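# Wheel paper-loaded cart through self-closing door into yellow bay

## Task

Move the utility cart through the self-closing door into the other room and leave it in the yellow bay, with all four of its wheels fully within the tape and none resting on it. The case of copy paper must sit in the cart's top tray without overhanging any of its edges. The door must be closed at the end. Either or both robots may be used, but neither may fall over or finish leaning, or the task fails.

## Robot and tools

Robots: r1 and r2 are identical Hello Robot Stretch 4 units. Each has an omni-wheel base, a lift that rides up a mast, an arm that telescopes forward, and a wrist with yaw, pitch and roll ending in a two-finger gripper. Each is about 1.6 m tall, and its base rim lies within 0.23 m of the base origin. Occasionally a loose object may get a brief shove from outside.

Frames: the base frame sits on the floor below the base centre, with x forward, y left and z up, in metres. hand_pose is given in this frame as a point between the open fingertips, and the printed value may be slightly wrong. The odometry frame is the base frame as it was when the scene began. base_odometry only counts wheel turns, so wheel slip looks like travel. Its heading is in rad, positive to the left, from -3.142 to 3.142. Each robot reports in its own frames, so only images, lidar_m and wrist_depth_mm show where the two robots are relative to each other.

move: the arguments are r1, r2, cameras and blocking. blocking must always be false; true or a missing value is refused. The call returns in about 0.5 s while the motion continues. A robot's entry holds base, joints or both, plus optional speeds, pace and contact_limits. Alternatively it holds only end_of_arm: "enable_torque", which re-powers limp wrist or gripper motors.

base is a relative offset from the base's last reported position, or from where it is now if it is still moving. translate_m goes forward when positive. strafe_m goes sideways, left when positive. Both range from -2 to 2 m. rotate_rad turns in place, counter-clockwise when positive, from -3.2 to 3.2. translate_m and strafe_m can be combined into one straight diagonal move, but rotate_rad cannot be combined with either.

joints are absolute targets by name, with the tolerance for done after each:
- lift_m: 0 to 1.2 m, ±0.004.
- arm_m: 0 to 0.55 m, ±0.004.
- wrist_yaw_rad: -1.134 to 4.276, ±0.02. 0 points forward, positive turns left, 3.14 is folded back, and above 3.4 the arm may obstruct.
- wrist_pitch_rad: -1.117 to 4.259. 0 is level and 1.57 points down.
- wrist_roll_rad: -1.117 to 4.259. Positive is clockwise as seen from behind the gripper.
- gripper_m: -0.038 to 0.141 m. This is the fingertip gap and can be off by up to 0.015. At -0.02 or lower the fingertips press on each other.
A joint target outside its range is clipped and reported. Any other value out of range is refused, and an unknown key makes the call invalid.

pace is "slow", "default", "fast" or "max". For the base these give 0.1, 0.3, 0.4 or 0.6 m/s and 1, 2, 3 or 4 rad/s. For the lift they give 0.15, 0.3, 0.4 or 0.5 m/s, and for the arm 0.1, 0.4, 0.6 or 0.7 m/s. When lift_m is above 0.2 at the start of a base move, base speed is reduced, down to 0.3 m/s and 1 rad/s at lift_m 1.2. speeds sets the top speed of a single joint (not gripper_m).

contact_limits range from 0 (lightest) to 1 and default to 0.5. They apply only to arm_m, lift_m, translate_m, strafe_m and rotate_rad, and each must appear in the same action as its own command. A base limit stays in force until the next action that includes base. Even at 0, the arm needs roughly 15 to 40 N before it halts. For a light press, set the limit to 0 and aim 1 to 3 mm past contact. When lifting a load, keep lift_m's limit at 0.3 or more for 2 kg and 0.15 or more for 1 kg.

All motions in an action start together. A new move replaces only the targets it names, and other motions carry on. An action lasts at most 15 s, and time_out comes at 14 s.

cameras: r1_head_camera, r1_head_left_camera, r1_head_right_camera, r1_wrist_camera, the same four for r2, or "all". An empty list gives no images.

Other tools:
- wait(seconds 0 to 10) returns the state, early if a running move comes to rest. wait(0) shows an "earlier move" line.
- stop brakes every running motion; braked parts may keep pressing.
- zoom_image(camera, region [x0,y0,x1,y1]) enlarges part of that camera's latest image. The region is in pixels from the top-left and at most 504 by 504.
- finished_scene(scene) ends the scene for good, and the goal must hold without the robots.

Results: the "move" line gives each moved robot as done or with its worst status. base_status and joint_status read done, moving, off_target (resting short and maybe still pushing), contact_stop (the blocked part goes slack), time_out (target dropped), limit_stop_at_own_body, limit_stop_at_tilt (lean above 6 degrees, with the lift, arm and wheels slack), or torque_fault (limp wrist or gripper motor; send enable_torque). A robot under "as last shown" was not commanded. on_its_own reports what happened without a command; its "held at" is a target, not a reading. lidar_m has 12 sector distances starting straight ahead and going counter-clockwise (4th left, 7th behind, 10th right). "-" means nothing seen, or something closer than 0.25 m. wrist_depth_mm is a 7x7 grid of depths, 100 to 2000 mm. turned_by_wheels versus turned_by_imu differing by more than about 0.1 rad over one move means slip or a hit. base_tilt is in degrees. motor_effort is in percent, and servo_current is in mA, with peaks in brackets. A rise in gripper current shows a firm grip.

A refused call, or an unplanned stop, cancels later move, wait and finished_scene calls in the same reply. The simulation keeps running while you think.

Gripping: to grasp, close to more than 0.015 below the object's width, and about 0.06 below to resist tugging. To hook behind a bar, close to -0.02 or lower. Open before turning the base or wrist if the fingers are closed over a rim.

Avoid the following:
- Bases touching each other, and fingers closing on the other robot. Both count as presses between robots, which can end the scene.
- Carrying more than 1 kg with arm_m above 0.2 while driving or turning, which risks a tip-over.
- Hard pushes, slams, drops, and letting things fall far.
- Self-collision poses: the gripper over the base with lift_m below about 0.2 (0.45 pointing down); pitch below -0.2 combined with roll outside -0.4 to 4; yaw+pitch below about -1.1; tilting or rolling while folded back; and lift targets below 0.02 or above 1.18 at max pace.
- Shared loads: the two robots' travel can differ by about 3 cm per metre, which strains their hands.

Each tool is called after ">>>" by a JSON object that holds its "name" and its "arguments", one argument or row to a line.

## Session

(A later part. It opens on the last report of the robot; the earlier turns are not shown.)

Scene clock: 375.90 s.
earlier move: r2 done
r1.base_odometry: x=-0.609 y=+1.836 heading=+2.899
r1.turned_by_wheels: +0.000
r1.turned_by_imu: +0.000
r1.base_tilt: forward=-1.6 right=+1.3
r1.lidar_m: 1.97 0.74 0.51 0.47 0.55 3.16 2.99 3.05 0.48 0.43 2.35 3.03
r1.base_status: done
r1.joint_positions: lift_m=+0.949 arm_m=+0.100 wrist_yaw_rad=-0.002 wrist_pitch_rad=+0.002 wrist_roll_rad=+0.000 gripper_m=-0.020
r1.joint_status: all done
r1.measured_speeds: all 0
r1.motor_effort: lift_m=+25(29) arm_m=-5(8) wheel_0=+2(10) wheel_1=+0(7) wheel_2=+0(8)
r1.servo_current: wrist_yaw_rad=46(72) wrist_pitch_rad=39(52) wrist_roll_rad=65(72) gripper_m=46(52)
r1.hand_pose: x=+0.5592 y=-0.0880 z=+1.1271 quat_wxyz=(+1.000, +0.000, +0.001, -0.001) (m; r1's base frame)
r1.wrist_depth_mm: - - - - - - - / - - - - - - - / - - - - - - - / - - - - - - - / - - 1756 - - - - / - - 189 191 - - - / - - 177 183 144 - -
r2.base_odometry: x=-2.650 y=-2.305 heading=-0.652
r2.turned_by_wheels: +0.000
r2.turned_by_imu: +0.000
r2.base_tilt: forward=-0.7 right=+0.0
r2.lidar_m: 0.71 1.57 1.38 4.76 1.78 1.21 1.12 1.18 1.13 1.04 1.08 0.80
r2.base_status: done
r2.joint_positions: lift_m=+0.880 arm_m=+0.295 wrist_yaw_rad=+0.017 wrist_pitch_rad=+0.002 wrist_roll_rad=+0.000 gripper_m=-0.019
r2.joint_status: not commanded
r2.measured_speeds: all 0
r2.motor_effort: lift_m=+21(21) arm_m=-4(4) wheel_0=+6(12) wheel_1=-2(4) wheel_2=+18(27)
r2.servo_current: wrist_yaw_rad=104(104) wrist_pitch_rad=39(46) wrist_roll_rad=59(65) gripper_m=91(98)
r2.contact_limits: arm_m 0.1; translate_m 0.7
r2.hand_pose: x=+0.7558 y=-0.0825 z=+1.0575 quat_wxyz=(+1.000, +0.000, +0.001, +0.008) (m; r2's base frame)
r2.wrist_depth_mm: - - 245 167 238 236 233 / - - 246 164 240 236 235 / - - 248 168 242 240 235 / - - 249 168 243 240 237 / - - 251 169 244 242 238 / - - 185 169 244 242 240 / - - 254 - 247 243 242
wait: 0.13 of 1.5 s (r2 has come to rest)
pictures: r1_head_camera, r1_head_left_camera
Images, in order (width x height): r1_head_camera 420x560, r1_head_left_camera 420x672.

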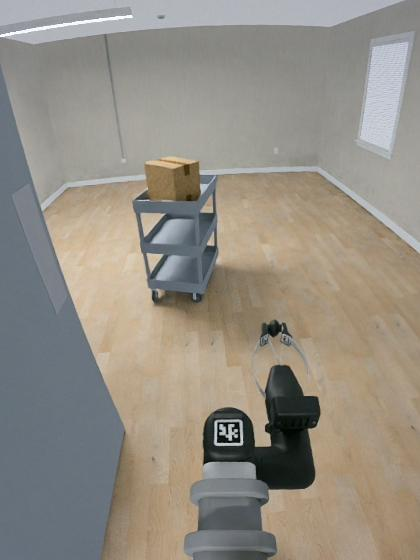

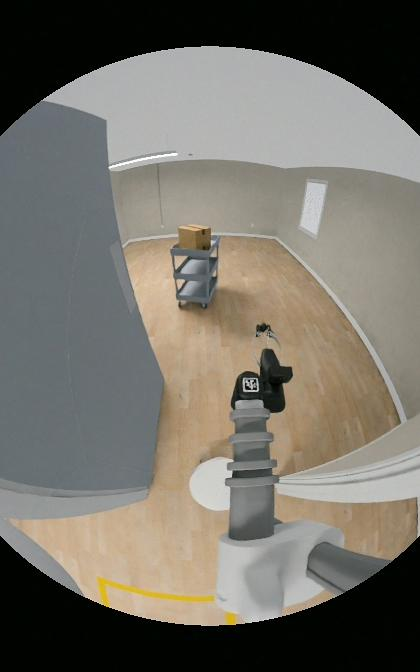

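>>> {"name": "move", "arguments": {
  "r1": {"base":{"translate_m":0.95},"joints":{"wrist_pitch_rad":1.55,"wrist_roll_rad":1.57,"gripper_m":0.08}},
  "blocking": false
}}

>>> {"name": "wait", "arguments": {
  "seconds": 5
}}

>>> {"name": "move", "arguments": {
  "r1": {"base":{"translate_m":0.2,"strafe_m":0.3}},
  "blocking": false
}}

>>> {"name": "wait", "arguments": {
  "seconds": 3,
  "cameras": ["r1_head_camera","r1_wrist_camera","r1_head_left_camera"]
}}

Scene clock: 383.90 s.
move: r1 moving
r1.base_odometry: x=-0.639 y=+1.843 heading=+2.899
r1.turned_by_wheels: +0.000
r1.turned_by_imu: +0.000
r1.base_tilt: forward=-1.6 right=+1.3
r1.lidar_m: 1.95 0.76 0.51 0.48 0.54 3.15 3.00 3.08 0.47 0.44 2.34 3.06
r1.base_status: translate_m moving
r1.joint_positions: lift_m=+0.949 arm_m=+0.100 wrist_yaw_rad=-0.002 wrist_pitch_rad=+0.585 wrist_roll_rad=+0.580 gripper_m=+0.005
r1.joint_status: wrist_pitch_rad moving; wrist_roll_rad moving; gripper_m moving
r1.measured_speeds: translate_m=+0.121 strafe_m=+0.000 rotate_rad=+0.003 lift_m=+0.000 arm_m=+0.000 wrist_yaw_rad=+0.000 wrist_pitch_rad=+1.819 wrist_roll_rad=+1.818
r1.motor_effort: lift_m=+25(25) arm_m=-4(5) wheel_0=+5(9) wheel_1=+8(8) wheel_2=-9(9)
r1.servo_current: wrist_yaw_rad=52(65) wrist_pitch_rad=52(85) wrist_roll_rad=78(117) gripper_m=72(72)
r1.hand_pose: x=+0.5113 y=-0.0879 z=+0.9686 quat_wxyz=(+0.917, +0.274, +0.276, -0.083) (m; r1's base frame)
r1.wrist_depth_mm: - - - - - - - / - 1618 - - - - 1808 / - - - - - 1808 1576 / - - - - 1756 1576 1366 / - - - 1808 1576 1397 1229 / - - 1756 203 183 1205 1098 / - 1756 189 1308 157 1078 991
r2: as last shown
r2.base_tilt: forward=-0.6 right=+0.0
r2.lidar_m: 0.69 1.54 1.37 4.76 1.79 1.22 1.10 1.16 1.13 1.04 1.08 0.80
r2.motor_effort: lift_m=+21(21) arm_m=-4(4) wheel_0=+6(6) wheel_1=-2(2) wheel_2=+18(18)
r2.servo_current: wrist_yaw_rad=98(104) wrist_pitch_rad=39(46) wrist_roll_rad=20(52) gripper_m=85(98)
r2.contact_limits: arm_m 0.1; translate_m 0.7
r2.wrist_depth_mm: - - 245 167 238 236 234 / - - 246 163 239 236 235 / - - 247 167 242 239 236 / - - 249 168 242 240 236 / - - 251 169 244 241 238 / - - 184 169 244 243 239 / - - 254 - 246 244 242
pictures: none

Scene clock: 388.07 s.
earlier move: r1 done
r1.base_odometry: x=-1.531 y=+2.064 heading=+2.900
r1.turned_by_wheels: +0.000
r1.turned_by_imu: +0.000
r1.base_tilt: forward=-1.6 right=+1.3
r1.lidar_m: 1.04 1.08 2.68 0.51 0.53 0.75 3.99 1.02 1.30 2.22 2.27 2.94
r1.base_status: done
r1.joint_positions: lift_m=+0.950 arm_m=+0.100 wrist_yaw_rad=-0.002 wrist_pitch_rad=+1.548 wrist_roll_rad=+1.568 gripper_m=+0.080
r1.joint_status: all done
r1.measured_speeds: all 0
r1.motor_effort: lift_m=+24(25) arm_m=-5(5) wheel_0=+3(9) wheel_1=+1(9) wheel_2=+0(10)
r1.servo_current: wrist_yaw_rad=59(72) wrist_pitch_rad=46(98) wrist_roll_rad=52(130) gripper_m=46(85)
r1.hand_pose: x=+0.2774 y=-0.0874 z=+0.8394 quat_wxyz=(+0.506, +0.505, +0.495, -0.494) (m; r1's base frame)
r1.wrist_depth_mm: 1060 1078 1078 1060 1042 1060 1042 / 1078 1060 1060 1060 1060 1060 1042 / 1060 1060 1060 1060 1060 1060 1060 / 1060 1042 1060 1060 842 866 1042 / 1060 1060 1078 1060 842 842 1025 / 1098 1060 211 1060 195 842 1060 / 1042 1060 1060 151 1042 1060 1060
r2.base_odometry: x=-2.650 y=-2.305 heading=-0.652
r2.turned_by_wheels: +0.000
r2.turned_by_imu: +0.001
r2.base_tilt: forward=-0.6 right=+0.1
r2.lidar_m: 0.70 1.53 1.39 4.76 1.77 1.24 1.14 1.16 1.14 1.05 1.07 0.81
r2.base_status: not commanded
r2.joint_positions: lift_m=+0.880 arm_m=+0.295 wrist_yaw_rad=+0.017 wrist_pitch_rad=+0.002 wrist_roll_rad=+0.000 gripper_m=-0.019
r2.joint_status: not commanded
r2.measured_speeds: all 0
r2.motor_effort: lift_m=+21(21) arm_m=-4(4) wheel_0=+6(7) wheel_1=-2(2) wheel_2=+18(18)
r2.servo_current: wrist_yaw_rad=91(117) wrist_pitch_rad=46(46) wrist_roll_rad=46(59) gripper_m=91(98)
r2.contact_limits: arm_m 0.1; translate_m 0.7
r2.hand_pose: x=+0.7558 y=-0.0825 z=+1.0575 quat_wxyz=(+1.000, +0.000, +0.001, +0.008) (m; r2's base frame)
r2.wrist_depth_mm: - - 245 167 239 235 234 / - - 246 163 240 237 235 / - - 247 167 242 238 235 / - - 248 168 244 240 238 / - - 251 169 244 242 238 / - - 185 169 244 242 240 / - - 254 - 246 243 243
wait: 4.17 of 5 s (r1 has come to rest)
pictures: none

Scene clock: 388.57 s.
move: r1 moving
r1.base_odometry: x=-1.554 y=+2.043 heading=+2.899
r1.turned_by_wheels: +0.000
r1.turned_by_imu: +0.000
r1.base_tilt: forward=-1.6 right=+1.3
r1.lidar_m: 1.01 1.09 2.63 0.51 0.52 0.72 4.00 1.07 1.34 2.25 2.30 2.97
r1.base_status: translate_m moving; strafe_m moving
r1.joint_positions: lift_m=+0.950 arm_m=+0.100 wrist_yaw_rad=-0.002 wrist_pitch_rad=+1.548 wrist_roll_rad=+1.568 gripper_m=+0.080
r1.joint_status: not commanded
r1.measured_speeds: translate_m=+0.066 strafe_m=+0.102 rotate_rad=+0.001 lift_m=+0.000 arm_m=+0.000 wrist_yaw_rad=+0.000 wrist_pitch_rad=+0.000 wrist_roll_rad=+0.000
r1.motor_effort: lift_m=+24(25) arm_m=-5(5) wheel_0=-6(7) wheel_1=+9(10) wheel_2=-5(7)
r1.servo_current: wrist_yaw_rad=52(72) wrist_pitch_rad=39(46) wrist_roll_rad=33(52) gripper_m=39(46)
r1.hand_pose: x=+0.2774 y=-0.0874 z=+0.8394 quat_wxyz=(+0.506, +0.505, +0.495, -0.494) (m; r1's base frame)
r1.wrist_depth_mm: 1060 1060 1060 1042 1042 1042 1042 / 1042 1060 1042 1060 1042 1042 1060 / 1078 1042 1042 1078 1042 1025 1060 / 1078 1098 1042 1060 842 854 1060 / 1078 1042 1060 1078 854 842 1042 / 1060 1060 211 1060 195 842 1042 / 1078 1060 1060 151 1060 1042 1060
r2: as last shown
r2.turned_by_imu: +0.000
r2.lidar_m: 0.68 1.56 1.36 4.77 1.76 1.23 1.12 1.15 1.11 1.05 1.08 0.79
r2.motor_effort: lift_m=+21(21) arm_m=-3(4) wheel_0=+6(6) wheel_1=-2(2) wheel_2=+18(18)
r2.servo_current: wrist_yaw_rad=104(104) wrist_pitch_rad=33(46) wrist_roll_rad=46(59) gripper_m=85(98)
r2.contact_limits: arm_m 0.1; translate_m 0.7
r2.wrist_depth_mm: - - 244 167 238 236 233 / - - 246 164 239 236 234 / - - 248 167 242 238 236 / - - 249 168 243 240 237 / - - 251 168 245 241 240 / - - 185 170 245 243 239 / - - 254 - 247 243 242
pictures: none

Scene clock: 390.77 s.
earlier move: r1 done
r1.base_odometry: x=-1.797 y=+1.820 heading=+2.899
r1.turned_by_wheels: +0.000
r1.turned_by_imu: +0.002
r1.base_tilt: forward=-1.6 right=+1.3
r1.lidar_m: 0.82 0.93 2.36 0.74 0.30 0.33 0.90 1.37 1.57 2.53 2.56 3.28
r1.base_status: done
r1.joint_positions: lift_m=+0.950 arm_m=+0.100 wrist_yaw_rad=-0.002 wrist_pitch_rad=+1.548 wrist_roll_rad=+1.568 gripper_m=+0.080
r1.joint_status: not commanded
r1.measured_speeds: all 0
r1.motor_effort: lift_m=+24(25) arm_m=-5(5) wheel_0=-2(9) wheel_1=+0(11) wheel_2=-2(7)
r1.servo_current: wrist_yaw_rad=46(72) wrist_pitch_rad=46(52) wrist_roll_rad=59(65) gripper_m=39(52)
r1.hand_pose: x=+0.2774 y=-0.0874 z=+0.8394 quat_wxyz=(+0.506, +0.505, +0.495, -0.494) (m; r1's base frame)
r1.wrist_depth_mm: 1060 1042 1060 1060 1060 1060 1042 / 1078 1042 1060 1060 1042 1042 1042 / 1060 1078 1060 1025 1042 1060 1060 / 1078 1060 1078 1060 842 854 1060 / 917 1042 1060 1025 842 842 1042 / 1060 1025 211 1060 196 842 1042 / 931 1042 1042 151 1060 1042 -
r2.base_odometry: x=-2.650 y=-2.305 heading=-0.652
r2.turned_by_wheels: +0.000
r2.turned_by_imu: +0.000
r2.base_tilt: forward=-0.6 right=+0.1
r2.lidar_m: 0.70 0.93 1.39 4.75 1.79 1.22 1.13 1.19 1.14 1.04 1.07 0.80
r2.base_status: not commanded
r2.joint_positions: lift_m=+0.880 arm_m=+0.295 wrist_yaw_rad=+0.017 wrist_pitch_rad=+0.002 wrist_roll_rad=+0.000 gripper_m=-0.019
r2.joint_status: not commanded
r2.measured_speeds: all 0
r2.motor_effort: lift_m=+21(21) arm_m=-4(4) wheel_0=+6(7) wheel_1=-2(2) wheel_2=+18(18)
r2.servo_current: wrist_yaw_rad=91(104) wrist_pitch_rad=39(46) wrist_roll_rad=39(59) gripper_m=85(98)
r2.contact_limits: arm_m 0.1; translate_m 0.7
r2.hand_pose: x=+0.7558 y=-0.0825 z=+1.0575 quat_wxyz=(+1.000, +0.000, +0.001, +0.008) (m; r2's base frame)
r2.wrist_depth_mm: - - 245 167 238 236 234 / - - 246 164 239 237 234 / 544 544 248 168 241 238 236 / 715 - 249 168 243 240 237 / 668 - 251 169 244 241 238 / - - 185 169 244 242 240 / - - 253 - 247 242 241
wait: 2.20 of 3 s (r1 has come to rest)
pictures: r1_head_camera, r1_head_left_camera, r1_wrist_camera
Images, in order (width x height): r1_head_camera 420x560, r1_head_left_camera 420x672, r1_wrist_camera 616x392.

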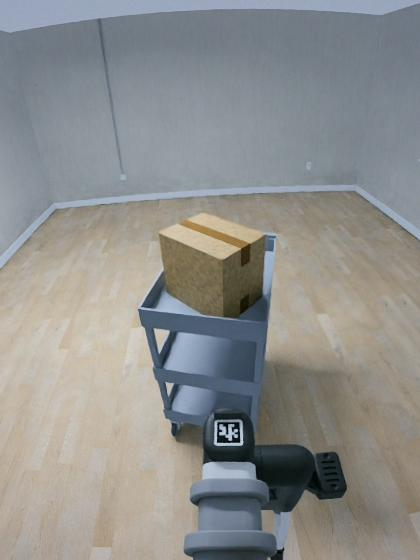

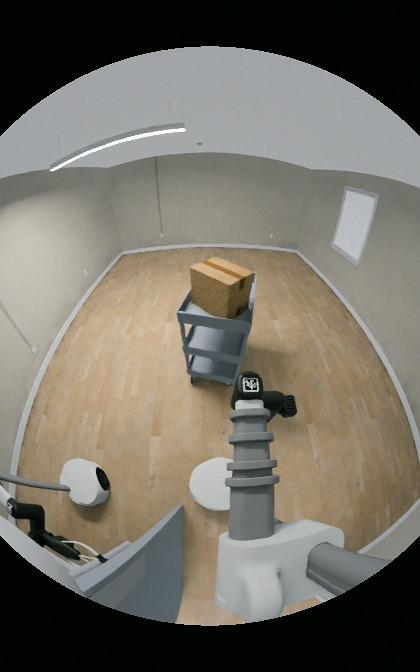

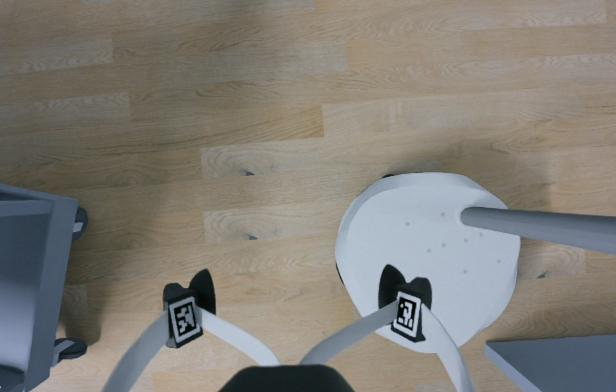

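>>> {"name": "move", "arguments": {
  "r1": {"base":{"translate_m":0.28,"strafe_m":0.25},"joints":{"arm_m":0.28,"lift_m":1.02}},
  "blocking": false
}}

>>> {"name": "wait", "arguments": {
  "seconds": 3,
  "cameras": ["r1_head_camera","r1_wrist_camera"]
}}

>>> {"name": "wait", "arguments": {
  "seconds": 1,
  "cameras": ["r1_head_camera","r1_wrist_camera"]
}}

Scene clock: 400.60 s.
move: r1 moving
r1.base_odometry: x=-1.827 y=+1.805 heading=+2.899
r1.turned_by_wheels: +0.000
r1.turned_by_imu: +0.000
r1.base_tilt: forward=-1.6 right=+1.3
r1.lidar_m: 0.80 0.90 2.33 0.86 0.30 0.32 0.84 1.42 1.62 2.53 2.57 3.32
r1.base_status: translate_m moving; strafe_m moving
r1.joint_positions: lift_m=+0.987 arm_m=+0.151 wrist_yaw_rad=-0.002 wrist_pitch_rad=+1.548 wrist_roll_rad=+1.568 gripper_m=+0.080
r1.joint_status: lift_m moving; arm_m moving
r1.measured_speeds: translate_m=+0.095 strafe_m=+0.086 rotate_rad=-0.004 lift_m=+0.141 arm_m=+0.195 wrist_yaw_rad=+0.000 wrist_pitch_rad=+0.000 wrist_roll_rad=+0.000
r1.motor_effort: lift_m=+27(27) arm_m=+6(6) wheel_0=-6(8) wheel_1=+8(9) wheel_2=-5(9)
r1.servo_current: wrist_yaw_rad=59(65) wrist_pitch_rad=52(52) wrist_roll_rad=39(65) gripper_m=33(46)
r1.hand_pose: x=+0.3278 y=-0.0874 z=+0.8772 quat_wxyz=(+0.506, +0.505, +0.495, -0.494) (m; r1's base frame)
r1.wrist_depth_mm: 1098 1098 1098 1098 1098 1098 1098 / 1078 1078 1078 1078 1098 1078 1098 / 1098 1078 1098 1078 1098 1098 1078 / 1098 1098 1078 1078 866 878 1098 / - 1078 1098 1098 866 866 1078 / 917 1098 200 1098 195 866 1078 / - 1078 1060 151 1098 1078 -
r2: as last shown
r2.base_tilt: forward=-0.6 right=+0.0
r2.lidar_m: 0.68 0.87 1.38 4.73 1.78 1.23 1.13 1.17 1.12 1.05 1.08 0.82
r2.motor_effort: lift_m=+21(21) arm_m=-4(4) wheel_0=+6(6) wheel_1=-2(2) wheel_2=+18(18)
r2.servo_current: wrist_yaw_rad=98(111) wrist_pitch_rad=33(46) wrist_roll_rad=39(59) gripper_m=91(98)
r2.contact_limits: arm_m 0.1; translate_m 0.7
r2.wrist_depth_mm: - - 245 167 239 236 234 / 512 484 246 163 240 237 234 / - - 248 167 241 238 236 / - - 249 168 242 240 237 / - - 250 169 245 242 238 / - - 185 170 244 243 240 / - - 253 - 247 243 242
pictures: none

Scene clock: 402.77 s.
earlier move: r1 done
r1.base_odometry: x=-2.129 y=+1.645 heading=+2.899
r1.turned_by_wheels: +0.000
r1.turned_by_imu: +0.001
r1.base_tilt: forward=-1.6 right=+1.2
r1.lidar_m: 0.60 3.07 2.12 1.99 0.64 0.52 0.47 1.72 1.96 2.75 2.80 0.61
r1.base_status: done
r1.joint_positions: lift_m=+1.020 arm_m=+0.280 wrist_yaw_rad=-0.002 wrist_pitch_rad=+1.548 wrist_roll_rad=+1.568 gripper_m=+0.080
r1.joint_status: all done
r1.measured_speeds: all 0
r1.motor_effort: lift_m=+24(27) arm_m=+5(7) wheel_0=-2(8) wheel_1=-1(10) wheel_2=+1(9)
r1.servo_current: wrist_yaw_rad=59(65) wrist_pitch_rad=46(52) wrist_roll_rad=46(72) gripper_m=39(52)
r1.hand_pose: x=+0.4571 y=-0.0874 z=+0.9094 quat_wxyz=(+0.506, +0.505, +0.495, -0.494) (m; r1's base frame)
r1.wrist_depth_mm: 327 319 1118 1118 1098 1118 1098 / 273 310 640 1160 1138 1138 1098 / 315 306 - 1118 1098 1118 1118 / 340 317 991 1138 1118 917 1138 / 338 322 1118 1138 1118 904 891 / 340 320 200 1118 195 917 1118 / 340 330 1138 150 1118 1118 1118
r2.base_odometry: x=-2.650 y=-2.305 heading=-0.652
r2.turned_by_wheels: +0.000
r2.turned_by_imu: +0.000
r2.base_tilt: forward=-0.7 right=+0.0
r2.lidar_m: 0.70 0.76 1.15 4.76 1.73 1.23 1.12 1.18 1.12 1.04 1.08 0.79
r2.base_status: not commanded
r2.joint_positions: lift_m=+0.880 arm_m=+0.295 wrist_yaw_rad=+0.017 wrist_pitch_rad=+0.002 wrist_roll_rad=+0.000 gripper_m=-0.019
r2.joint_status: not commanded
r2.measured_speeds: all 0
r2.motor_effort: lift_m=+21(21) arm_m=-4(4) wheel_0=+6(7) wheel_1=-2(2) wheel_2=+18(18)
r2.servo_current: wrist_yaw_rad=91(111) wrist_pitch_rad=33(46) wrist_roll_rad=52(65) gripper_m=91(98)
r2.contact_limits: arm_m 0.1; translate_m 0.7
r2.hand_pose: x=+0.7558 y=-0.0825 z=+1.0575 quat_wxyz=(+1.000, +0.000, +0.001, +0.008) (m; r2's base frame)
r2.wrist_depth_mm: - - 244 167 238 236 235 / - - 245 164 240 236 235 / - - 247 168 240 238 236 / - - 249 168 243 240 237 / - - 251 169 245 243 238 / - - 184 170 245 243 240 / - - 254 - 247 244 241
wait: 2.17 of 3 s (r1 has come to rest)
pictures: r1_head_camera, r1_wrist_camera
Images, in order (width x height): r1_head_camera 420x560, r1_wrist_camera 616x392.

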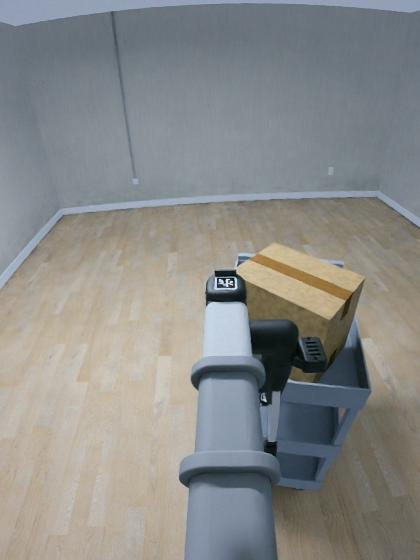

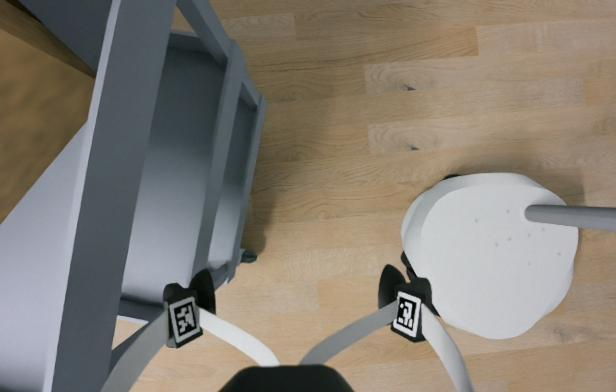

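Scene clock: 403.77 s.
r1.base_odometry: x=-2.129 y=+1.645 heading=+2.899
r1.turned_by_wheels: +0.000
r1.turned_by_imu: +0.000
r1.base_tilt: forward=-1.5 right=+1.3
r1.lidar_m: 0.60 3.13 2.11 1.98 0.67 0.53 0.45 1.73 1.97 2.75 2.79 0.60
r1.base_status: done
r1.joint_positions: lift_m=+1.020 arm_m=+0.280 wrist_yaw_rad=-0.002 wrist_pitch_rad=+1.548 wrist_roll_rad=+1.568 gripper_m=+0.080
r1.joint_status: all done
r1.measured_speeds: all 0
r1.motor_effort: lift_m=+24(27) arm_m=+5(7) wheel_0=-2(8) wheel_1=-1(10) wheel_2=+1(9)
r1.servo_current: wrist_yaw_rad=72(65) wrist_pitch_rad=39(52) wrist_roll_rad=59(72) gripper_m=46(52)
r1.hand_pose: x=+0.4571 y=-0.0874 z=+0.9094 quat_wxyz=(+0.506, +0.505, +0.495, -0.494) (m; r1's base frame)
r1.wrist_depth_mm: 325 317 1118 1118 1138 1118 1118 / 272 310 627 1138 1118 1138 1138 / 315 307 - 1118 1118 1118 1098 / 338 317 960 1118 1118 904 1118 / 340 322 1118 1118 1138 917 904 / 340 320 200 1118 195 904 1098 / 340 332 1118 151 1138 1118 1118
r2.base_odometry: x=-2.650 y=-2.305 heading=-0.652
r2.turned_by_wheels: +0.000
r2.turned_by_imu: +0.000
r2.base_tilt: forward=-0.7 right=+0.0
r2.lidar_m: 0.68 0.75 1.15 4.75 1.75 1.24 1.13 1.17 1.14 1.04 1.07 0.80
r2.base_status: not commanded
r2.joint_positions: lift_m=+0.880 arm_m=+0.295 wrist_yaw_rad=+0.017 wrist_pitch_rad=+0.002 wrist_roll_rad=+0.000 gripper_m=-0.019
r2.joint_status: not commanded
r2.measured_speeds: all 0
r2.motor_effort: lift_m=+21(21) arm_m=-4(4) wheel_0=+6(7) wheel_1=-2(2) wheel_2=+18(18)
r2.servo_current: wrist_yaw_rad=98(111) wrist_pitch_rad=46(46) wrist_roll_rad=52(65) gripper_m=91(98)
r2.contact_limits: arm_m 0.1; translate_m 0.7
r2.hand_pose: x=+0.7558 y=-0.0825 z=+1.0575 quat_wxyz=(+1.000, +0.000, +0.001, +0.008) (m; r2's base frame)
r2.wrist_depth_mm: - - 245 167 238 236 232 / - - 245 164 239 236 235 / - - 248 167 240 238 236 / - - 249 168 243 239 237 / - - 250 169 244 240 239 / - - 185 170 244 243 239 / - - 254 - 247 243 242
wait: 1.00 s; at rest by 0.27 s
pictures: r1_head_camera, r1_wrist_camera
Images, in order (width x height): r1_head_camera 420x560, r1_wrist_camera 616x392.

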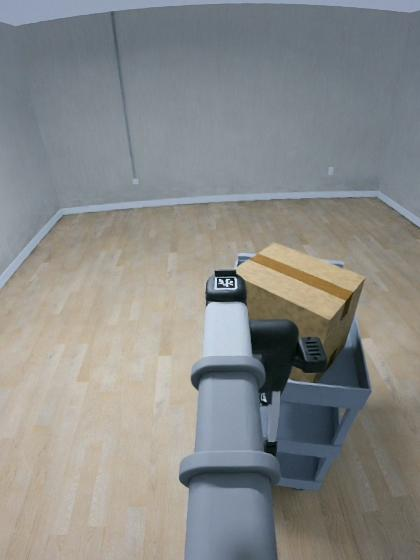

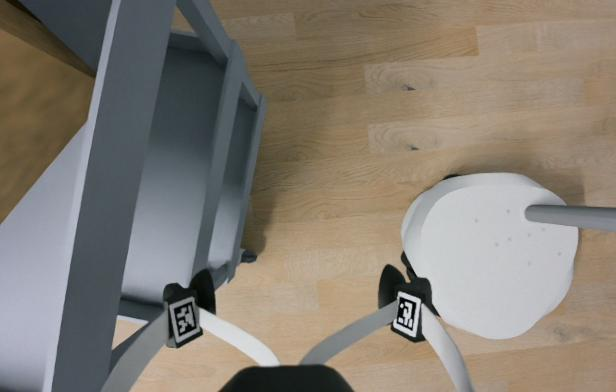

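>>> {"name": "move", "arguments": {
  "r1": {"base":{"rotate_rad":-0.17}},
  "blocking": false
}}

>>> {"name": "wait", "arguments": {
  "seconds": 1.5
}}

>>> {"name": "move", "arguments": {
  "r1": {"base":{"translate_m":0.1,"strafe_m":0.1},"joints":{"arm_m":0.35}},
  "blocking": false
}}

>>> {"name": "wait", "arguments": {
  "seconds": 2,
  "cameras": ["r1_head_camera","r1_wrist_camera"]
}}

Scene clock: 416.90 s.
move: r1 moving
r1.base_odometry: x=-2.129 y=+1.645 heading=+2.750
r1.turned_by_wheels: -0.150
r1.turned_by_imu: -0.151
r1.base_tilt: forward=-1.6 right=+1.3
r1.lidar_m: 0.60 3.80 2.28 1.98 0.74 0.55 0.46 1.72 1.78 2.72 2.73 0.63
r1.base_status: rotate_rad moving
r1.joint_positions: lift_m=+1.020 arm_m=+0.280 wrist_yaw_rad=-0.002 wrist_pitch_rad=+1.548 wrist_roll_rad=+1.568 gripper_m=+0.080
r1.joint_status: not commanded
r1.measured_speeds: translate_m=+0.002 strafe_m=+0.001 rotate_rad=-0.274 lift_m=+0.000 arm_m=+0.000 wrist_yaw_rad=+0.000 wrist_pitch_rad=+0.000 wrist_roll_rad=+0.000
r1.motor_effort: lift_m=+24(25) arm_m=+5(5) wheel_0=+1(7) wheel_1=+3(7) wheel_2=+2(6)
r1.servo_current: wrist_yaw_rad=52(65) wrist_pitch_rad=39(52) wrist_roll_rad=46(59) gripper_m=46(46)
r1.hand_pose: x=+0.4571 y=-0.0874 z=+0.9094 quat_wxyz=(+0.506, +0.505, +0.495, -0.494) (m; r1's base frame)
r1.wrist_depth_mm: 334 353 1138 1118 1118 1118 1118 / 342 353 1138 1138 1098 1098 1118 / 338 317 1118 1118 1098 1098 1098 / 285 322 - 1138 1118 917 1118 / 309 327 1098 1118 1138 917 891 / 342 327 199 1138 195 891 1138 / 340 181 1118 151 1118 1118 1118
r2: as last shown
r2.base_tilt: forward=-0.6 right=+0.1
r2.lidar_m: 0.69 0.75 1.25 4.76 1.80 1.22 1.13 1.17 1.13 1.04 1.09 0.79
r2.motor_effort: lift_m=+21(21) arm_m=-4(4) wheel_0=+6(6) wheel_1=-2(2) wheel_2=+18(18)
r2.servo_current: wrist_yaw_rad=104(104) wrist_pitch_rad=39(46) wrist_roll_rad=52(59) gripper_m=91(98)
r2.contact_limits: arm_m 0.1; translate_m 0.7
r2.wrist_depth_mm: - - 245 167 237 236 234 / - - 245 164 239 236 234 / - - 247 168 241 239 236 / - - 249 168 242 240 237 / - - 251 168 244 241 239 / - - 184 170 245 242 240 / - - 253 - 247 242 242
pictures: none

Scene clock: 417.37 s.
earlier move: r1 done
r1.base_odometry: x=-2.129 y=+1.645 heading=+2.729
r1.turned_by_wheels: -0.020
r1.turned_by_imu: -0.020
r1.base_tilt: forward=-1.6 right=+1.3
r1.lidar_m: 0.60 0.63 2.30 1.97 0.75 0.55 0.46 1.77 1.75 2.74 2.73 0.64
r1.base_status: done
r1.joint_positions: lift_m=+1.020 arm_m=+0.280 wrist_yaw_rad=-0.002 wrist_pitch_rad=+1.548 wrist_roll_rad=+1.568 gripper_m=+0.080
r1.joint_status: not commanded
r1.measured_speeds: all 0
r1.motor_effort: lift_m=+24(25) arm_m=+5(5) wheel_0=+2(7) wheel_1=+1(7) wheel_2=+0(6)
r1.servo_current: wrist_yaw_rad=39(65) wrist_pitch_rad=33(52) wrist_roll_rad=52(59) gripper_m=39(46)
r1.hand_pose: x=+0.4572 y=-0.0874 z=+0.9094 quat_wxyz=(+0.506, +0.505, +0.495, -0.494) (m; r1's base frame)
r1.wrist_depth_mm: 294 1118 1118 1138 1118 1118 1098 / 340 379 1118 1138 1118 1138 1118 / 342 327 1138 1138 1098 1118 1118 / 290 329 - 1138 1118 917 1118 / 291 329 1118 1138 1098 917 917 / 293 329 199 1138 195 917 1118 / 342 181 609 151 1138 1118 1118
r2.base_odometry: x=-2.650 y=-2.305 heading=-0.652
r2.turned_by_wheels: +0.000
r2.turned_by_imu: +0.000
r2.base_tilt: forward=-0.6 right=+0.0
r2.lidar_m: 0.68 0.75 1.24 4.75 1.76 1.22 1.13 1.17 1.13 1.02 1.08 0.81
r2.base_status: not commanded
r2.joint_positions: lift_m=+0.880 arm_m=+0.295 wrist_yaw_rad=+0.017 wrist_pitch_rad=+0.002 wrist_roll_rad=+0.000 gripper_m=-0.019
r2.joint_status: not commanded
r2.measured_speeds: all 0
r2.motor_effort: lift_m=+21(21) arm_m=-4(4) wheel_0=+6(6) wheel_1=-2(2) wheel_2=+18(18)
r2.servo_current: wrist_yaw_rad=98(111) wrist_pitch_rad=39(46) wrist_roll_rad=33(59) gripper_m=98(98)
r2.contact_limits: arm_m 0.1; translate_m 0.7
r2.hand_pose: x=+0.7558 y=-0.0825 z=+1.0575 quat_wxyz=(+1.000, +0.000, +0.001, +0.008) (m; r2's base frame)
r2.wrist_depth_mm: - - 244 167 238 236 232 / - - 246 163 239 238 236 / - - 248 167 241 238 236 / - - 249 168 243 240 237 / - - 252 168 245 242 238 / - - 185 170 244 243 240 / - - 254 - 247 243 242
wait: 0.47 of 1.5 s (r1 has come to rest)
pictures: none

Scene clock: 417.87 s.
move: r1 moving
r1.base_odometry: x=-2.160 y=+1.633 heading=+2.729
r1.turned_by_wheels: +0.000
r1.turned_by_imu: +0.000
r1.base_tilt: forward=-1.6 right=+1.3
r1.lidar_m: 0.58 3.91 2.28 1.97 0.75 0.58 0.48 1.78 1.76 2.75 2.74 0.61
r1.base_status: translate_m moving; strafe_m moving
r1.joint_positions: lift_m=+1.020 arm_m=+0.328 wrist_yaw_rad=-0.002 wrist_pitch_rad=+1.548 wrist_roll_rad=+1.568 gripper_m=+0.080
r1.joint_status: arm_m moving
r1.measured_speeds: translate_m=+0.090 strafe_m=+0.089 rotate_rad=+0.001 lift_m=+0.000 arm_m=+0.140 wrist_yaw_rad=+0.000 wrist_pitch_rad=+0.000 wrist_roll_rad=+0.000
r1.motor_effort: lift_m=+24(24) arm_m=+7(7) wheel_0=-5(6) wheel_1=+7(10) wheel_2=-6(8)
r1.servo_current: wrist_yaw_rad=52(52) wrist_pitch_rad=46(46) wrist_roll_rad=33(59) gripper_m=46(46)
r1.hand_pose: x=+0.5049 y=-0.0874 z=+0.9094 quat_wxyz=(+0.506, +0.505, +0.495, -0.494) (m; r1's base frame)
r1.wrist_depth_mm: 340 325 1118 1118 1138 1118 1098 / 338 338 1138 1118 1098 1098 1118 / 338 336 591 1138 1118 1138 1118 / 226 301 - 1118 1118 904 904 / 245 315 - 1118 1118 904 891 / 283 338 200 1118 196 917 1118 / 334 301 330 151 1138 1118 1118
r2: as last shown
r2.lidar_m: 0.70 0.74 0.91 4.76 1.79 1.21 1.12 1.16 1.11 1.03 1.05 0.79
r2.servo_current: wrist_yaw_rad=104(104) wrist_pitch_rad=39(46) wrist_roll_rad=39(52) gripper_m=98(98)
r2.contact_limits: arm_m 0.1; translate_m 0.7
r2.wrist_depth_mm: - - 245 167 239 236 234 / - - 246 163 240 237 234 / - - 247 167 241 238 236 / - - 249 168 243 239 237 / - - 252 168 244 241 239 / - - 185 169 245 242 239 / - - 253 - 247 242 242
pictures: none

Scene clock: 419.13 s.
earlier move: r1 done
r1.base_odometry: x=-2.261 y=+1.594 heading=+2.729
r1.turned_by_wheels: +0.000
r1.turned_by_imu: +0.000
r1.base_tilt: forward=-1.6 right=+1.3
r1.lidar_m: 0.50 3.75 2.22 1.91 0.76 0.63 0.57 0.57 1.88 2.84 2.80 0.53
r1.base_status: done
r1.joint_positions: lift_m=+1.020 arm_m=+0.350 wrist_yaw_rad=-0.002 wrist_pitch_rad=+1.548 wrist_roll_rad=+1.568 gripper_m=+0.080
r1.joint_status: all done
r1.measured_speeds: all 0
r1.motor_effort: lift_m=+24(24) arm_m=+5(7) wheel_0=-4(7) wheel_1=+1(10) wheel_2=-1(8)
r1.servo_current: wrist_yaw_rad=46(65) wrist_pitch_rad=46(52) wrist_roll_rad=39(65) gripper_m=39(52)
r1.hand_pose: x=+0.5272 y=-0.0874 z=+0.9094 quat_wxyz=(+0.506, +0.505, +0.495, -0.494) (m; r1's base frame)
r1.wrist_depth_mm: - 127 174 336 1118 1118 1118 / 110 146 219 340 1118 1098 1118 / 118 165 289 336 1138 1118 1098 / 135 207 338 336 1118 917 904 / 160 248 336 1138 1118 917 904 / 184 291 214 336 195 917 917 / 215 297 338 144 1098 1138 1118
r2.base_odometry: x=-2.650 y=-2.305 heading=-0.652
r2.turned_by_wheels: +0.000
r2.turned_by_imu: +0.000
r2.base_tilt: forward=-0.6 right=+0.1
r2.lidar_m: 0.71 0.75 0.78 4.75 1.76 1.22 1.13 1.15 1.13 1.05 1.07 0.79
r2.base_status: not commanded
r2.joint_positions: lift_m=+0.880 arm_m=+0.295 wrist_yaw_rad=+0.017 wrist_pitch_rad=+0.002 wrist_roll_rad=+0.000 gripper_m=-0.019
r2.joint_status: not commanded
r2.measured_speeds: all 0
r2.motor_effort: lift_m=+21(21) arm_m=-4(4) wheel_0=+6(6) wheel_1=-2(2) wheel_2=+18(18)
r2.servo_current: wrist_yaw_rad=91(117) wrist_pitch_rad=39(46) wrist_roll_rad=46(65) gripper_m=91(98)
r2.contact_limits: arm_m 0.1; translate_m 0.7
r2.hand_pose: x=+0.7558 y=-0.0825 z=+1.0575 quat_wxyz=(+1.000, +0.000, +0.001, +0.008) (m; r2's base frame)
r2.wrist_depth_mm: - - 244 167 239 236 233 / - - 246 163 240 237 234 / - - 248 168 242 238 236 / - - 249 169 243 239 237 / - - 251 168 244 241 239 / - - 185 169 245 243 240 / - - 253 - 247 242 241
wait: 1.27 of 2 s (r1 has come to rest)
pictures: r1_head_camera, r1_wrist_camera
Images, in order (width x height): r1_head_camera 420x560, r1_wrist_camera 616x392.

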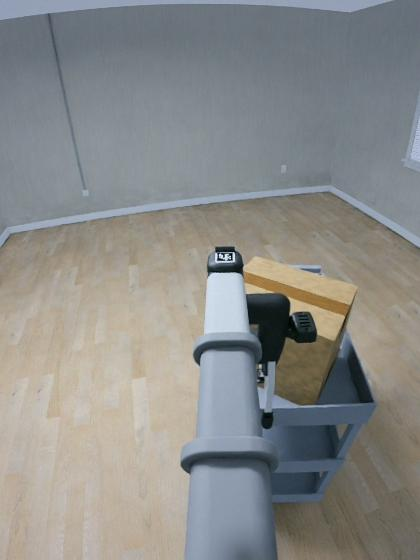

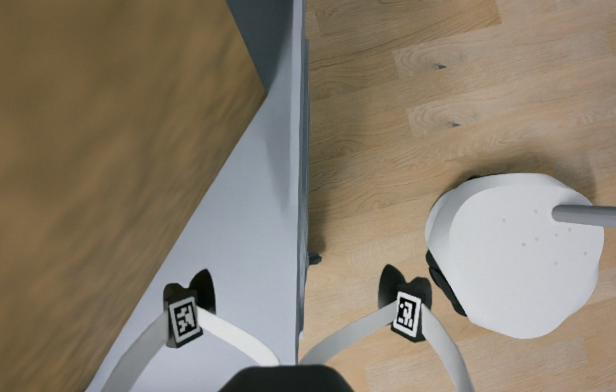

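>>> {"name": "move", "arguments": {
  "r1": {"base":{"strafe_m":0.04},"joints":{"gripper_m":0.045}},
  "blocking": false
}}

>>> {"name": "wait", "arguments": {
  "seconds": 1.5
}}

>>> {"name": "wait", "arguments": {
  "seconds": 0.7,
  "cameras": ["r1_wrist_camera"]
}}

Scene clock: 425.53 s.
move: r1 moving
r1.base_odometry: x=-2.274 y=+1.564 heading=+2.729
r1.turned_by_wheels: +0.000
r1.turned_by_imu: +0.000
r1.base_tilt: forward=-1.5 right=+1.3
r1.lidar_m: 0.48 3.74 2.17 1.87 0.76 0.64 0.58 0.59 1.87 2.85 2.83 0.53
r1.base_status: strafe_m moving
r1.joint_positions: lift_m=+1.020 arm_m=+0.350 wrist_yaw_rad=-0.002 wrist_pitch_rad=+1.548 wrist_roll_rad=+1.568 gripper_m=+0.062
r1.joint_status: gripper_m moving
r1.measured_speeds: translate_m=+0.000 strafe_m=+0.072 rotate_rad=+0.000 lift_m=+0.000 arm_m=+0.000 wrist_yaw_rad=+0.000 wrist_pitch_rad=+0.000 wrist_roll_rad=+0.000
r1.motor_effort: lift_m=+24(24) arm_m=+5(5) wheel_0=-1(13) wheel_1=+1(10) wheel_2=+0(1)
r1.servo_current: wrist_yaw_rad=52(59) wrist_pitch_rad=46(46) wrist_roll_rad=33(59) gripper_m=98(98)
r1.hand_pose: x=+0.5272 y=-0.0874 z=+0.9094 quat_wxyz=(+0.506, +0.505, +0.495, -0.494) (m; r1's base frame)
r1.wrist_depth_mm: 121 155 214 334 1118 1138 1118 / 129 176 270 338 1118 1118 1118 / 147 202 336 336 1118 1118 1098 / 163 242 334 1118 1118 904 904 / 183 301 336 1138 1118 904 904 / 216 336 196 1118 193 904 917 / 271 340 338 143 1098 1118 1098
r2: as last shown
r2.base_tilt: forward=-0.7 right=+0.0
r2.lidar_m: 0.68 0.73 0.74 4.77 1.78 1.22 1.13 1.16 1.14 1.03 1.03 0.79
r2.motor_effort: lift_m=+21(21) arm_m=-4(4) wheel_0=+6(7) wheel_1=-2(2) wheel_2=+18(18)
r2.servo_current: wrist_yaw_rad=91(104) wrist_pitch_rad=46(46) wrist_roll_rad=52(52) gripper_m=91(91)
r2.contact_limits: arm_m 0.1; translate_m 0.7
r2.wrist_depth_mm: - - 245 167 238 236 233 / - - 245 164 240 237 235 / - - 247 167 242 238 236 / - - 249 168 243 239 238 / - - 251 169 244 241 238 / - - 185 170 244 243 240 / - - 253 - 246 243 242
pictures: none

Scene clock: 426.20 s.
earlier move: r1 done
r1.base_odometry: x=-2.277 y=+1.557 heading=+2.729
r1.turned_by_wheels: +0.000
r1.turned_by_imu: +0.000
r1.base_tilt: forward=-1.6 right=+1.3
r1.lidar_m: 0.50 3.73 2.18 1.87 0.76 0.62 0.61 0.59 1.92 2.85 2.84 0.52
r1.base_status: done
r1.joint_positions: lift_m=+1.020 arm_m=+0.350 wrist_yaw_rad=-0.002 wrist_pitch_rad=+1.548 wrist_roll_rad=+1.568 gripper_m=+0.045
r1.joint_status: all done
r1.measured_speeds: all 0
r1.motor_effort: lift_m=+24(24) arm_m=+5(5) wheel_0=-3(13) wheel_1=+2(10) wheel_2=+0(1)
r1.servo_current: wrist_yaw_rad=59(72) wrist_pitch_rad=46(46) wrist_roll_rad=59(65) gripper_m=46(98)
r1.hand_pose: x=+0.5272 y=-0.0874 z=+0.9094 quat_wxyz=(+0.506, +0.505, +0.495, -0.494) (m; r1's base frame)
r1.wrist_depth_mm: 123 162 228 336 1118 1118 1138 / 137 182 279 336 1118 1118 1098 / 156 212 336 1138 1160 1118 1118 / 171 255 336 1118 1138 917 931 / 198 317 340 1138 1138 904 917 / 234 336 193 1118 190 917 891 / 286 338 338 144 1118 1138 1118
r2.base_odometry: x=-2.650 y=-2.305 heading=-0.652
r2.turned_by_wheels: +0.000
r2.turned_by_imu: +0.000
r2.base_tilt: forward=-0.7 right=+0.1
r2.lidar_m: 0.69 0.72 0.74 4.75 1.78 1.22 1.12 1.17 1.10 1.05 1.07 0.80
r2.base_status: not commanded
r2.joint_positions: lift_m=+0.880 arm_m=+0.295 wrist_yaw_rad=+0.017 wrist_pitch_rad=+0.002 wrist_roll_rad=+0.000 gripper_m=-0.019
r2.joint_status: not commanded
r2.measured_speeds: all 0
r2.motor_effort: lift_m=+21(21) arm_m=-4(4) wheel_0=+6(7) wheel_1=-2(2) wheel_2=+18(18)
r2.servo_current: wrist_yaw_rad=98(111) wrist_pitch_rad=39(46) wrist_roll_rad=46(52) gripper_m=91(98)
r2.contact_limits: arm_m 0.1; translate_m 0.7
r2.hand_pose: x=+0.7558 y=-0.0825 z=+1.0575 quat_wxyz=(+1.000, +0.000, +0.001, +0.008) (m; r2's base frame)
r2.wrist_depth_mm: - - 244 167 239 236 233 / - - 245 163 239 237 234 / - - 247 167 242 237 236 / - - 248 168 242 241 237 / - - 250 169 244 241 239 / - - 185 170 244 242 239 / - - 253 - 247 243 242
wait: 0.67 of 1.5 s (r1 has come to rest)
pictures: none

Scene clock: 426.90 s.
r1.base_odometry: x=-2.277 y=+1.557 heading=+2.729
r1.turned_by_wheels: +0.000
r1.turned_by_imu: +0.000
r1.base_tilt: forward=-1.6 right=+1.3
r1.lidar_m: 0.50 3.72 2.15 1.88 0.76 0.62 0.59 0.59 1.89 2.86 2.83 0.54
r1.base_status: done
r1.joint_positions: lift_m=+1.020 arm_m=+0.350 wrist_yaw_rad=-0.002 wrist_pitch_rad=+1.548 wrist_roll_rad=+1.568 gripper_m=+0.045
r1.joint_status: all done
r1.measured_speeds: all 0
r1.motor_effort: lift_m=+24(24) arm_m=+5(5) wheel_0=-3(13) wheel_1=+2(10) wheel_2=+0(1)
r1.servo_current: wrist_yaw_rad=52(72) wrist_pitch_rad=46(46) wrist_roll_rad=46(65) gripper_m=46(98)
r1.hand_pose: x=+0.5272 y=-0.0874 z=+0.9094 quat_wxyz=(+0.506, +0.505, +0.495, -0.494) (m; r1's base frame)
r1.wrist_depth_mm: 123 161 227 336 1098 1118 1118 / 137 182 278 340 1118 1118 1118 / 155 213 338 1138 1118 1098 1098 / 171 255 336 1118 1118 917 917 / 198 315 338 1118 1118 904 917 / 234 338 194 1118 190 917 931 / 283 338 336 144 1118 1118 1098
r2.base_odometry: x=-2.650 y=-2.305 heading=-0.652
r2.turned_by_wheels: +0.000
r2.turned_by_imu: +0.000
r2.base_tilt: forward=-0.6 right=+0.1
r2.lidar_m: 0.70 0.73 0.75 4.76 1.75 1.23 1.15 1.14 1.12 1.04 1.07 0.78
r2.base_status: not commanded
r2.joint_positions: lift_m=+0.880 arm_m=+0.295 wrist_yaw_rad=+0.017 wrist_pitch_rad=+0.002 wrist_roll_rad=+0.000 gripper_m=-0.019
r2.joint_status: not commanded
r2.measured_speeds: all 0
r2.motor_effort: lift_m=+21(21) arm_m=-3(4) wheel_0=+6(7) wheel_1=-2(2) wheel_2=+18(18)
r2.servo_current: wrist_yaw_rad=85(111) wrist_pitch_rad=39(46) wrist_roll_rad=46(52) gripper_m=98(98)
r2.contact_limits: arm_m 0.1; translate_m 0.7
r2.hand_pose: x=+0.7558 y=-0.0825 z=+1.0575 quat_wxyz=(+1.000, +0.000, +0.001, +0.008) (m; r2's base frame)
r2.wrist_depth_mm: - - 246 167 239 235 234 / - - 247 164 239 236 234 / - - 248 168 241 238 236 / - - 249 168 242 240 237 / - - 251 169 243 241 239 / - - 185 169 244 242 240 / - - 254 - 247 243 242
wait: 0.70 s; at rest by 0.27 s
pictures: r1_wrist_camera
Images, in order (width x height): r1_wrist_camera 616x392.

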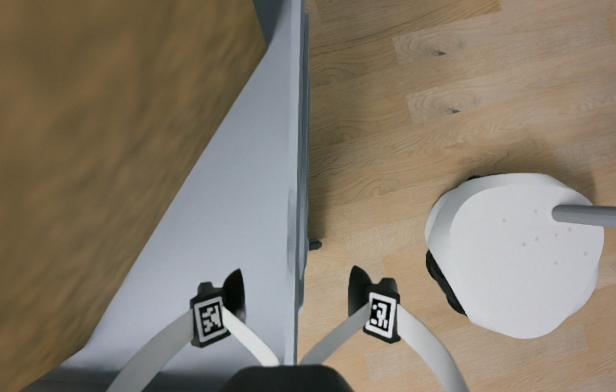

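>>> {"name": "move", "arguments": {
  "r1": {"joints":{"lift_m":0.93},"pace":"slow","contact_limits":{"lift_m":0.3}},
  "blocking": false
}}

>>> {"name": "wait", "arguments": {
  "seconds": 1.5
}}

>>> {"name": "move", "arguments": {
  "r1": {"joints":{"gripper_m":-0.035}},
  "blocking": false
}}

>>> {"name": "wait", "arguments": {
  "seconds": 2,
  "cameras": ["r1_wrist_camera","r1_head_camera"]
}}

Scene clock: 434.20 s.
move: r1 moving
r1.base_odometry: x=-2.277 y=+1.557 heading=+2.729
r1.turned_by_wheels: +0.000
r1.turned_by_imu: +0.000
r1.base_tilt: forward=-1.5 right=+1.3
r1.lidar_m: 0.51 3.72 2.18 1.88 0.76 0.64 0.60 0.57 1.89 2.85 2.85 0.52
r1.base_status: not commanded
r1.joint_positions: lift_m=+0.995 arm_m=+0.350 wrist_yaw_rad=-0.002 wrist_pitch_rad=+1.548 wrist_roll_rad=+1.568 gripper_m=+0.045
r1.joint_status: lift_m moving
r1.measured_speeds: translate_m=+0.000 strafe_m=+0.000 rotate_rad=+0.000 lift_m=-0.097 arm_m=+0.000 wrist_yaw_rad=+0.000 wrist_pitch_rad=+0.000 wrist_roll_rad=+0.000
r1.motor_effort: lift_m=+10(23) arm_m=+5(5) wheel_0=-2(3) wheel_1=+2(2) wheel_2=+0(0)
r1.servo_current: wrist_yaw_rad=52(65) wrist_pitch_rad=39(46) wrist_roll_rad=46(59) gripper_m=46(52)
r1.contact_limits: lift_m 0.3
r1.hand_pose: x=+0.5272 y=-0.0874 z=+0.8851 quat_wxyz=(+0.506, +0.505, +0.495, -0.494) (m; r1's base frame)
r1.wrist_depth_mm: 123 161 227 315 1118 1098 1078 / 137 182 286 315 1078 1098 1098 / 155 213 315 314 1098 1118 1098 / 171 256 317 1118 1098 917 878 / 198 314 317 1078 1078 891 878 / 235 317 195 1098 190 891 878 / 283 315 315 143 1098 1118 1078
r2: as last shown
r2.lidar_m: 0.69 0.71 0.76 4.76 1.76 1.24 1.13 1.15 1.14 1.03 1.06 0.80
r2.motor_effort: lift_m=+21(21) arm_m=-4(4) wheel_0=+6(6) wheel_1=-2(2) wheel_2=+18(18)
r2.servo_current: wrist_yaw_rad=91(111) wrist_pitch_rad=39(46) wrist_roll_rad=39(52) gripper_m=91(98)
r2.contact_limits: arm_m 0.1; translate_m 0.7
r2.wrist_depth_mm: - - 245 167 237 236 233 / - - 246 163 240 236 236 / - - 248 167 241 237 236 / - - 249 168 244 239 237 / - - 251 169 244 242 239 / - - 185 170 243 242 240 / - - 254 - 247 242 242
pictures: none

Scene clock: 435.33 s.
earlier move: r1 done
r1.base_odometry: x=-2.277 y=+1.557 heading=+2.729
r1.turned_by_wheels: +0.000
r1.turned_by_imu: +0.000
r1.base_tilt: forward=-1.6 right=+1.3
r1.lidar_m: 0.50 3.71 2.17 1.87 0.76 0.61 0.58 0.59 1.91 2.86 2.82 0.53
r1.base_status: not commanded
r1.joint_positions: lift_m=+0.931 arm_m=+0.350 wrist_yaw_rad=-0.002 wrist_pitch_rad=+1.548 wrist_roll_rad=+1.568 gripper_m=+0.045
r1.joint_status: all done
r1.measured_speeds: all 0
r1.motor_effort: lift_m=+12(23) arm_m=+5(5) wheel_0=-3(3) wheel_1=+2(2) wheel_2=+0(0)
r1.servo_current: wrist_yaw_rad=46(72) wrist_pitch_rad=46(46) wrist_roll_rad=59(65) gripper_m=46(52)
r1.contact_limits: lift_m 0.3
r1.hand_pose: x=+0.5272 y=-0.0874 z=+0.8204 quat_wxyz=(+0.506, +0.505, +0.495, -0.494) (m; r1's base frame)
r1.wrist_depth_mm: 123 161 230 1025 1042 1042 1008 / 137 182 247 1025 1025 1042 1025 / 155 213 249 1042 1042 1025 1025 / 171 248 248 1025 1042 854 809 / 198 249 247 1042 1025 831 820 / 227 248 198 249 190 831 820 / 250 249 249 143 1025 1025 1008
r2.base_odometry: x=-2.650 y=-2.305 heading=-0.652
r2.turned_by_wheels: +0.000
r2.turned_by_imu: +0.000
r2.base_tilt: forward=-0.6 right=+0.0
r2.lidar_m: 0.70 0.72 0.73 4.74 1.77 1.23 1.13 1.16 1.13 1.04 1.07 0.80
r2.base_status: not commanded
r2.joint_positions: lift_m=+0.880 arm_m=+0.295 wrist_yaw_rad=+0.017 wrist_pitch_rad=+0.002 wrist_roll_rad=+0.000 gripper_m=-0.019
r2.joint_status: not commanded
r2.measured_speeds: all 0
r2.motor_effort: lift_m=+21(21) arm_m=-4(4) wheel_0=+6(7) wheel_1=-2(2) wheel_2=+18(18)
r2.servo_current: wrist_yaw_rad=91(111) wrist_pitch_rad=39(46) wrist_roll_rad=46(52) gripper_m=98(98)
r2.contact_limits: arm_m 0.1; translate_m 0.7
r2.hand_pose: x=+0.7558 y=-0.0825 z=+1.0575 quat_wxyz=(+1.000, +0.000, +0.001, +0.008) (m; r2's base frame)
r2.wrist_depth_mm: - - 245 167 238 236 235 / - - 245 164 239 236 234 / - - 248 168 241 239 236 / - - 249 168 243 239 237 / - - 252 169 244 240 239 / - - 185 169 244 242 240 / - - 254 - 247 242 242
wait: 1.13 of 1.5 s (r1 has come to rest)
pictures: none

Scene clock: 435.83 s.
move: r1 moving
r1.base_odometry: x=-2.277 y=+1.557 heading=+2.729
r1.turned_by_wheels: +0.000
r1.turned_by_imu: +0.000
r1.base_tilt: forward=-1.5 right=+1.2
r1.lidar_m: 0.50 3.73 2.15 1.85 0.78 0.62 0.59 0.59 1.91 2.86 2.84 0.54
r1.base_status: not commanded
r1.joint_positions: lift_m=+0.931 arm_m=+0.350 wrist_yaw_rad=-0.002 wrist_pitch_rad=+1.548 wrist_roll_rad=+1.568 gripper_m=+0.026
r1.joint_status: gripper_m moving
r1.measured_speeds: all 0
r1.motor_effort: lift_m=+12(12) arm_m=+5(5) wheel_0=-3(3) wheel_1=+2(2) wheel_2=+0(0)
r1.servo_current: wrist_yaw_rad=52(72) wrist_pitch_rad=39(46) wrist_roll_rad=46(65) gripper_m=111(117)
r1.contact_limits: lift_m 0.3
r1.hand_pose: x=+0.5272 y=-0.0874 z=+0.8204 quat_wxyz=(+0.506, +0.505, +0.495, -0.494) (m; r1's base frame)
r1.wrist_depth_mm: 122 161 230 1025 1042 1008 1025 / 137 182 249 1042 1025 1025 1025 / 155 213 249 1025 1042 1042 1025 / 171 248 248 1042 1042 842 809 / 198 249 249 247 1042 820 820 / 227 249 206 206 189 820 820 / 248 249 248 139 183 1025 1042
r2: as last shown
r2.base_tilt: forward=-0.7 right=+0.0
r2.lidar_m: 0.69 0.73 0.73 4.75 1.76 1.20 1.13 1.13 1.13 1.05 1.07 0.81
r2.motor_effort: lift_m=+21(21) arm_m=-4(4) wheel_0=+6(6) wheel_1=-2(2) wheel_2=+18(18)
r2.servo_current: wrist_yaw_rad=111(111) wrist_pitch_rad=39(46) wrist_roll_rad=46(59) gripper_m=91(98)
r2.contact_limits: arm_m 0.1; translate_m 0.7
r2.wrist_depth_mm: - - 245 167 237 236 233 / - - 246 164 240 236 235 / - - 248 168 242 238 236 / - - 248 168 243 240 237 / - - 250 169 244 241 239 / - - 184 169 244 243 239 / - - 254 - 246 243 243
pictures: none

Scene clock: 436.87 s.
earlier move: r1 done
r1.base_odometry: x=-2.277 y=+1.557 heading=+2.729
r1.turned_by_wheels: +0.000
r1.turned_by_imu: +0.000
r1.base_tilt: forward=-1.6 right=+1.3
r1.lidar_m: 0.50 3.71 2.19 1.88 0.74 0.65 0.62 0.59 1.89 2.87 2.83 0.54
r1.base_status: not commanded
r1.joint_positions: lift_m=+0.930 arm_m=+0.350 wrist_yaw_rad=-0.002 wrist_pitch_rad=+1.548 wrist_roll_rad=+1.568 gripper_m=-0.034
r1.joint_status: all done
r1.measured_speeds: all 0
r1.motor_effort: lift_m=+15(15) arm_m=+4(5) wheel_0=-3(4) wheel_1=+2(2) wheel_2=+0(0)
r1.servo_current: wrist_yaw_rad=46(72) wrist_pitch_rad=39(46) wrist_roll_rad=33(65) gripper_m=78(143)
r1.contact_limits: lift_m 0.3
r1.hand_pose: x=+0.5272 y=-0.0874 z=+0.8202 quat_wxyz=(+0.506, +0.505, +0.494, -0.494) (m; r1's base frame)
r1.wrist_depth_mm: 121 158 228 1042 1025 1025 1008 / 134 178 246 1025 1025 1042 1025 / 150 206 247 1008 1025 1025 1008 / 166 245 247 1060 1025 842 809 / 191 248 247 246 1008 820 809 / 215 249 186 185 1042 831 820 / 251 154 247 179 177 820 1008
r2.base_odometry: x=-2.650 y=-2.305 heading=-0.652
r2.turned_by_wheels: +0.000
r2.turned_by_imu: +0.000
r2.base_tilt: forward=-0.6 right=+0.0
r2.lidar_m: 0.70 0.73 0.74 4.74 1.80 1.23 1.13 1.18 1.12 1.02 1.08 0.80
r2.base_status: not commanded
r2.joint_positions: lift_m=+0.880 arm_m=+0.295 wrist_yaw_rad=+0.017 wrist_pitch_rad=+0.002 wrist_roll_rad=+0.000 gripper_m=-0.019
r2.joint_status: not commanded
r2.measured_speeds: all 0
r2.motor_effort: lift_m=+21(21) arm_m=-4(4) wheel_0=+6(7) wheel_1=-2(2) wheel_2=+18(18)
r2.servo_current: wrist_yaw_rad=98(111) wrist_pitch_rad=39(46) wrist_roll_rad=39(59) gripper_m=98(98)
r2.contact_limits: arm_m 0.1; translate_m 0.7
r2.hand_pose: x=+0.7558 y=-0.0825 z=+1.0575 quat_wxyz=(+1.000, +0.000, +0.001, +0.008) (m; r2's base frame)
r2.wrist_depth_mm: - - 244 167 238 235 233 / - - 246 164 239 236 234 / - - 248 168 240 238 236 / - - 249 169 242 240 238 / - - 251 168 245 241 239 / - - 184 170 244 243 239 / - - 255 - 247 243 242
wait: 1.03 of 2 s (r1 has come to rest)
pictures: r1_head_camera, r1_wrist_camera
Images, in order (width x height): r1_head_camera 420x560, r1_wrist_camera 616x392.

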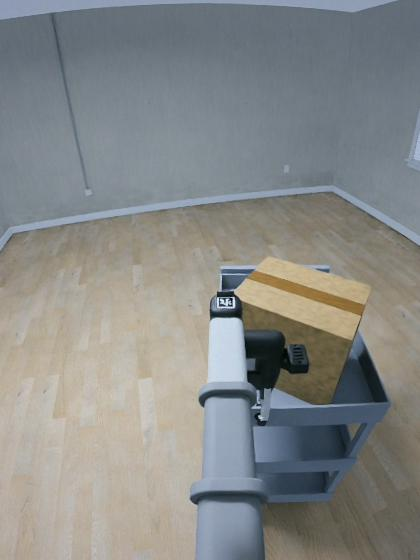

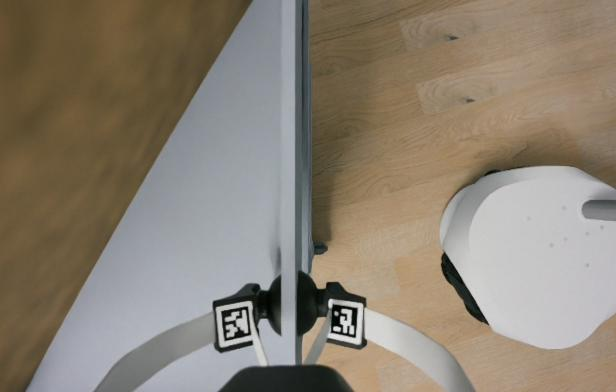

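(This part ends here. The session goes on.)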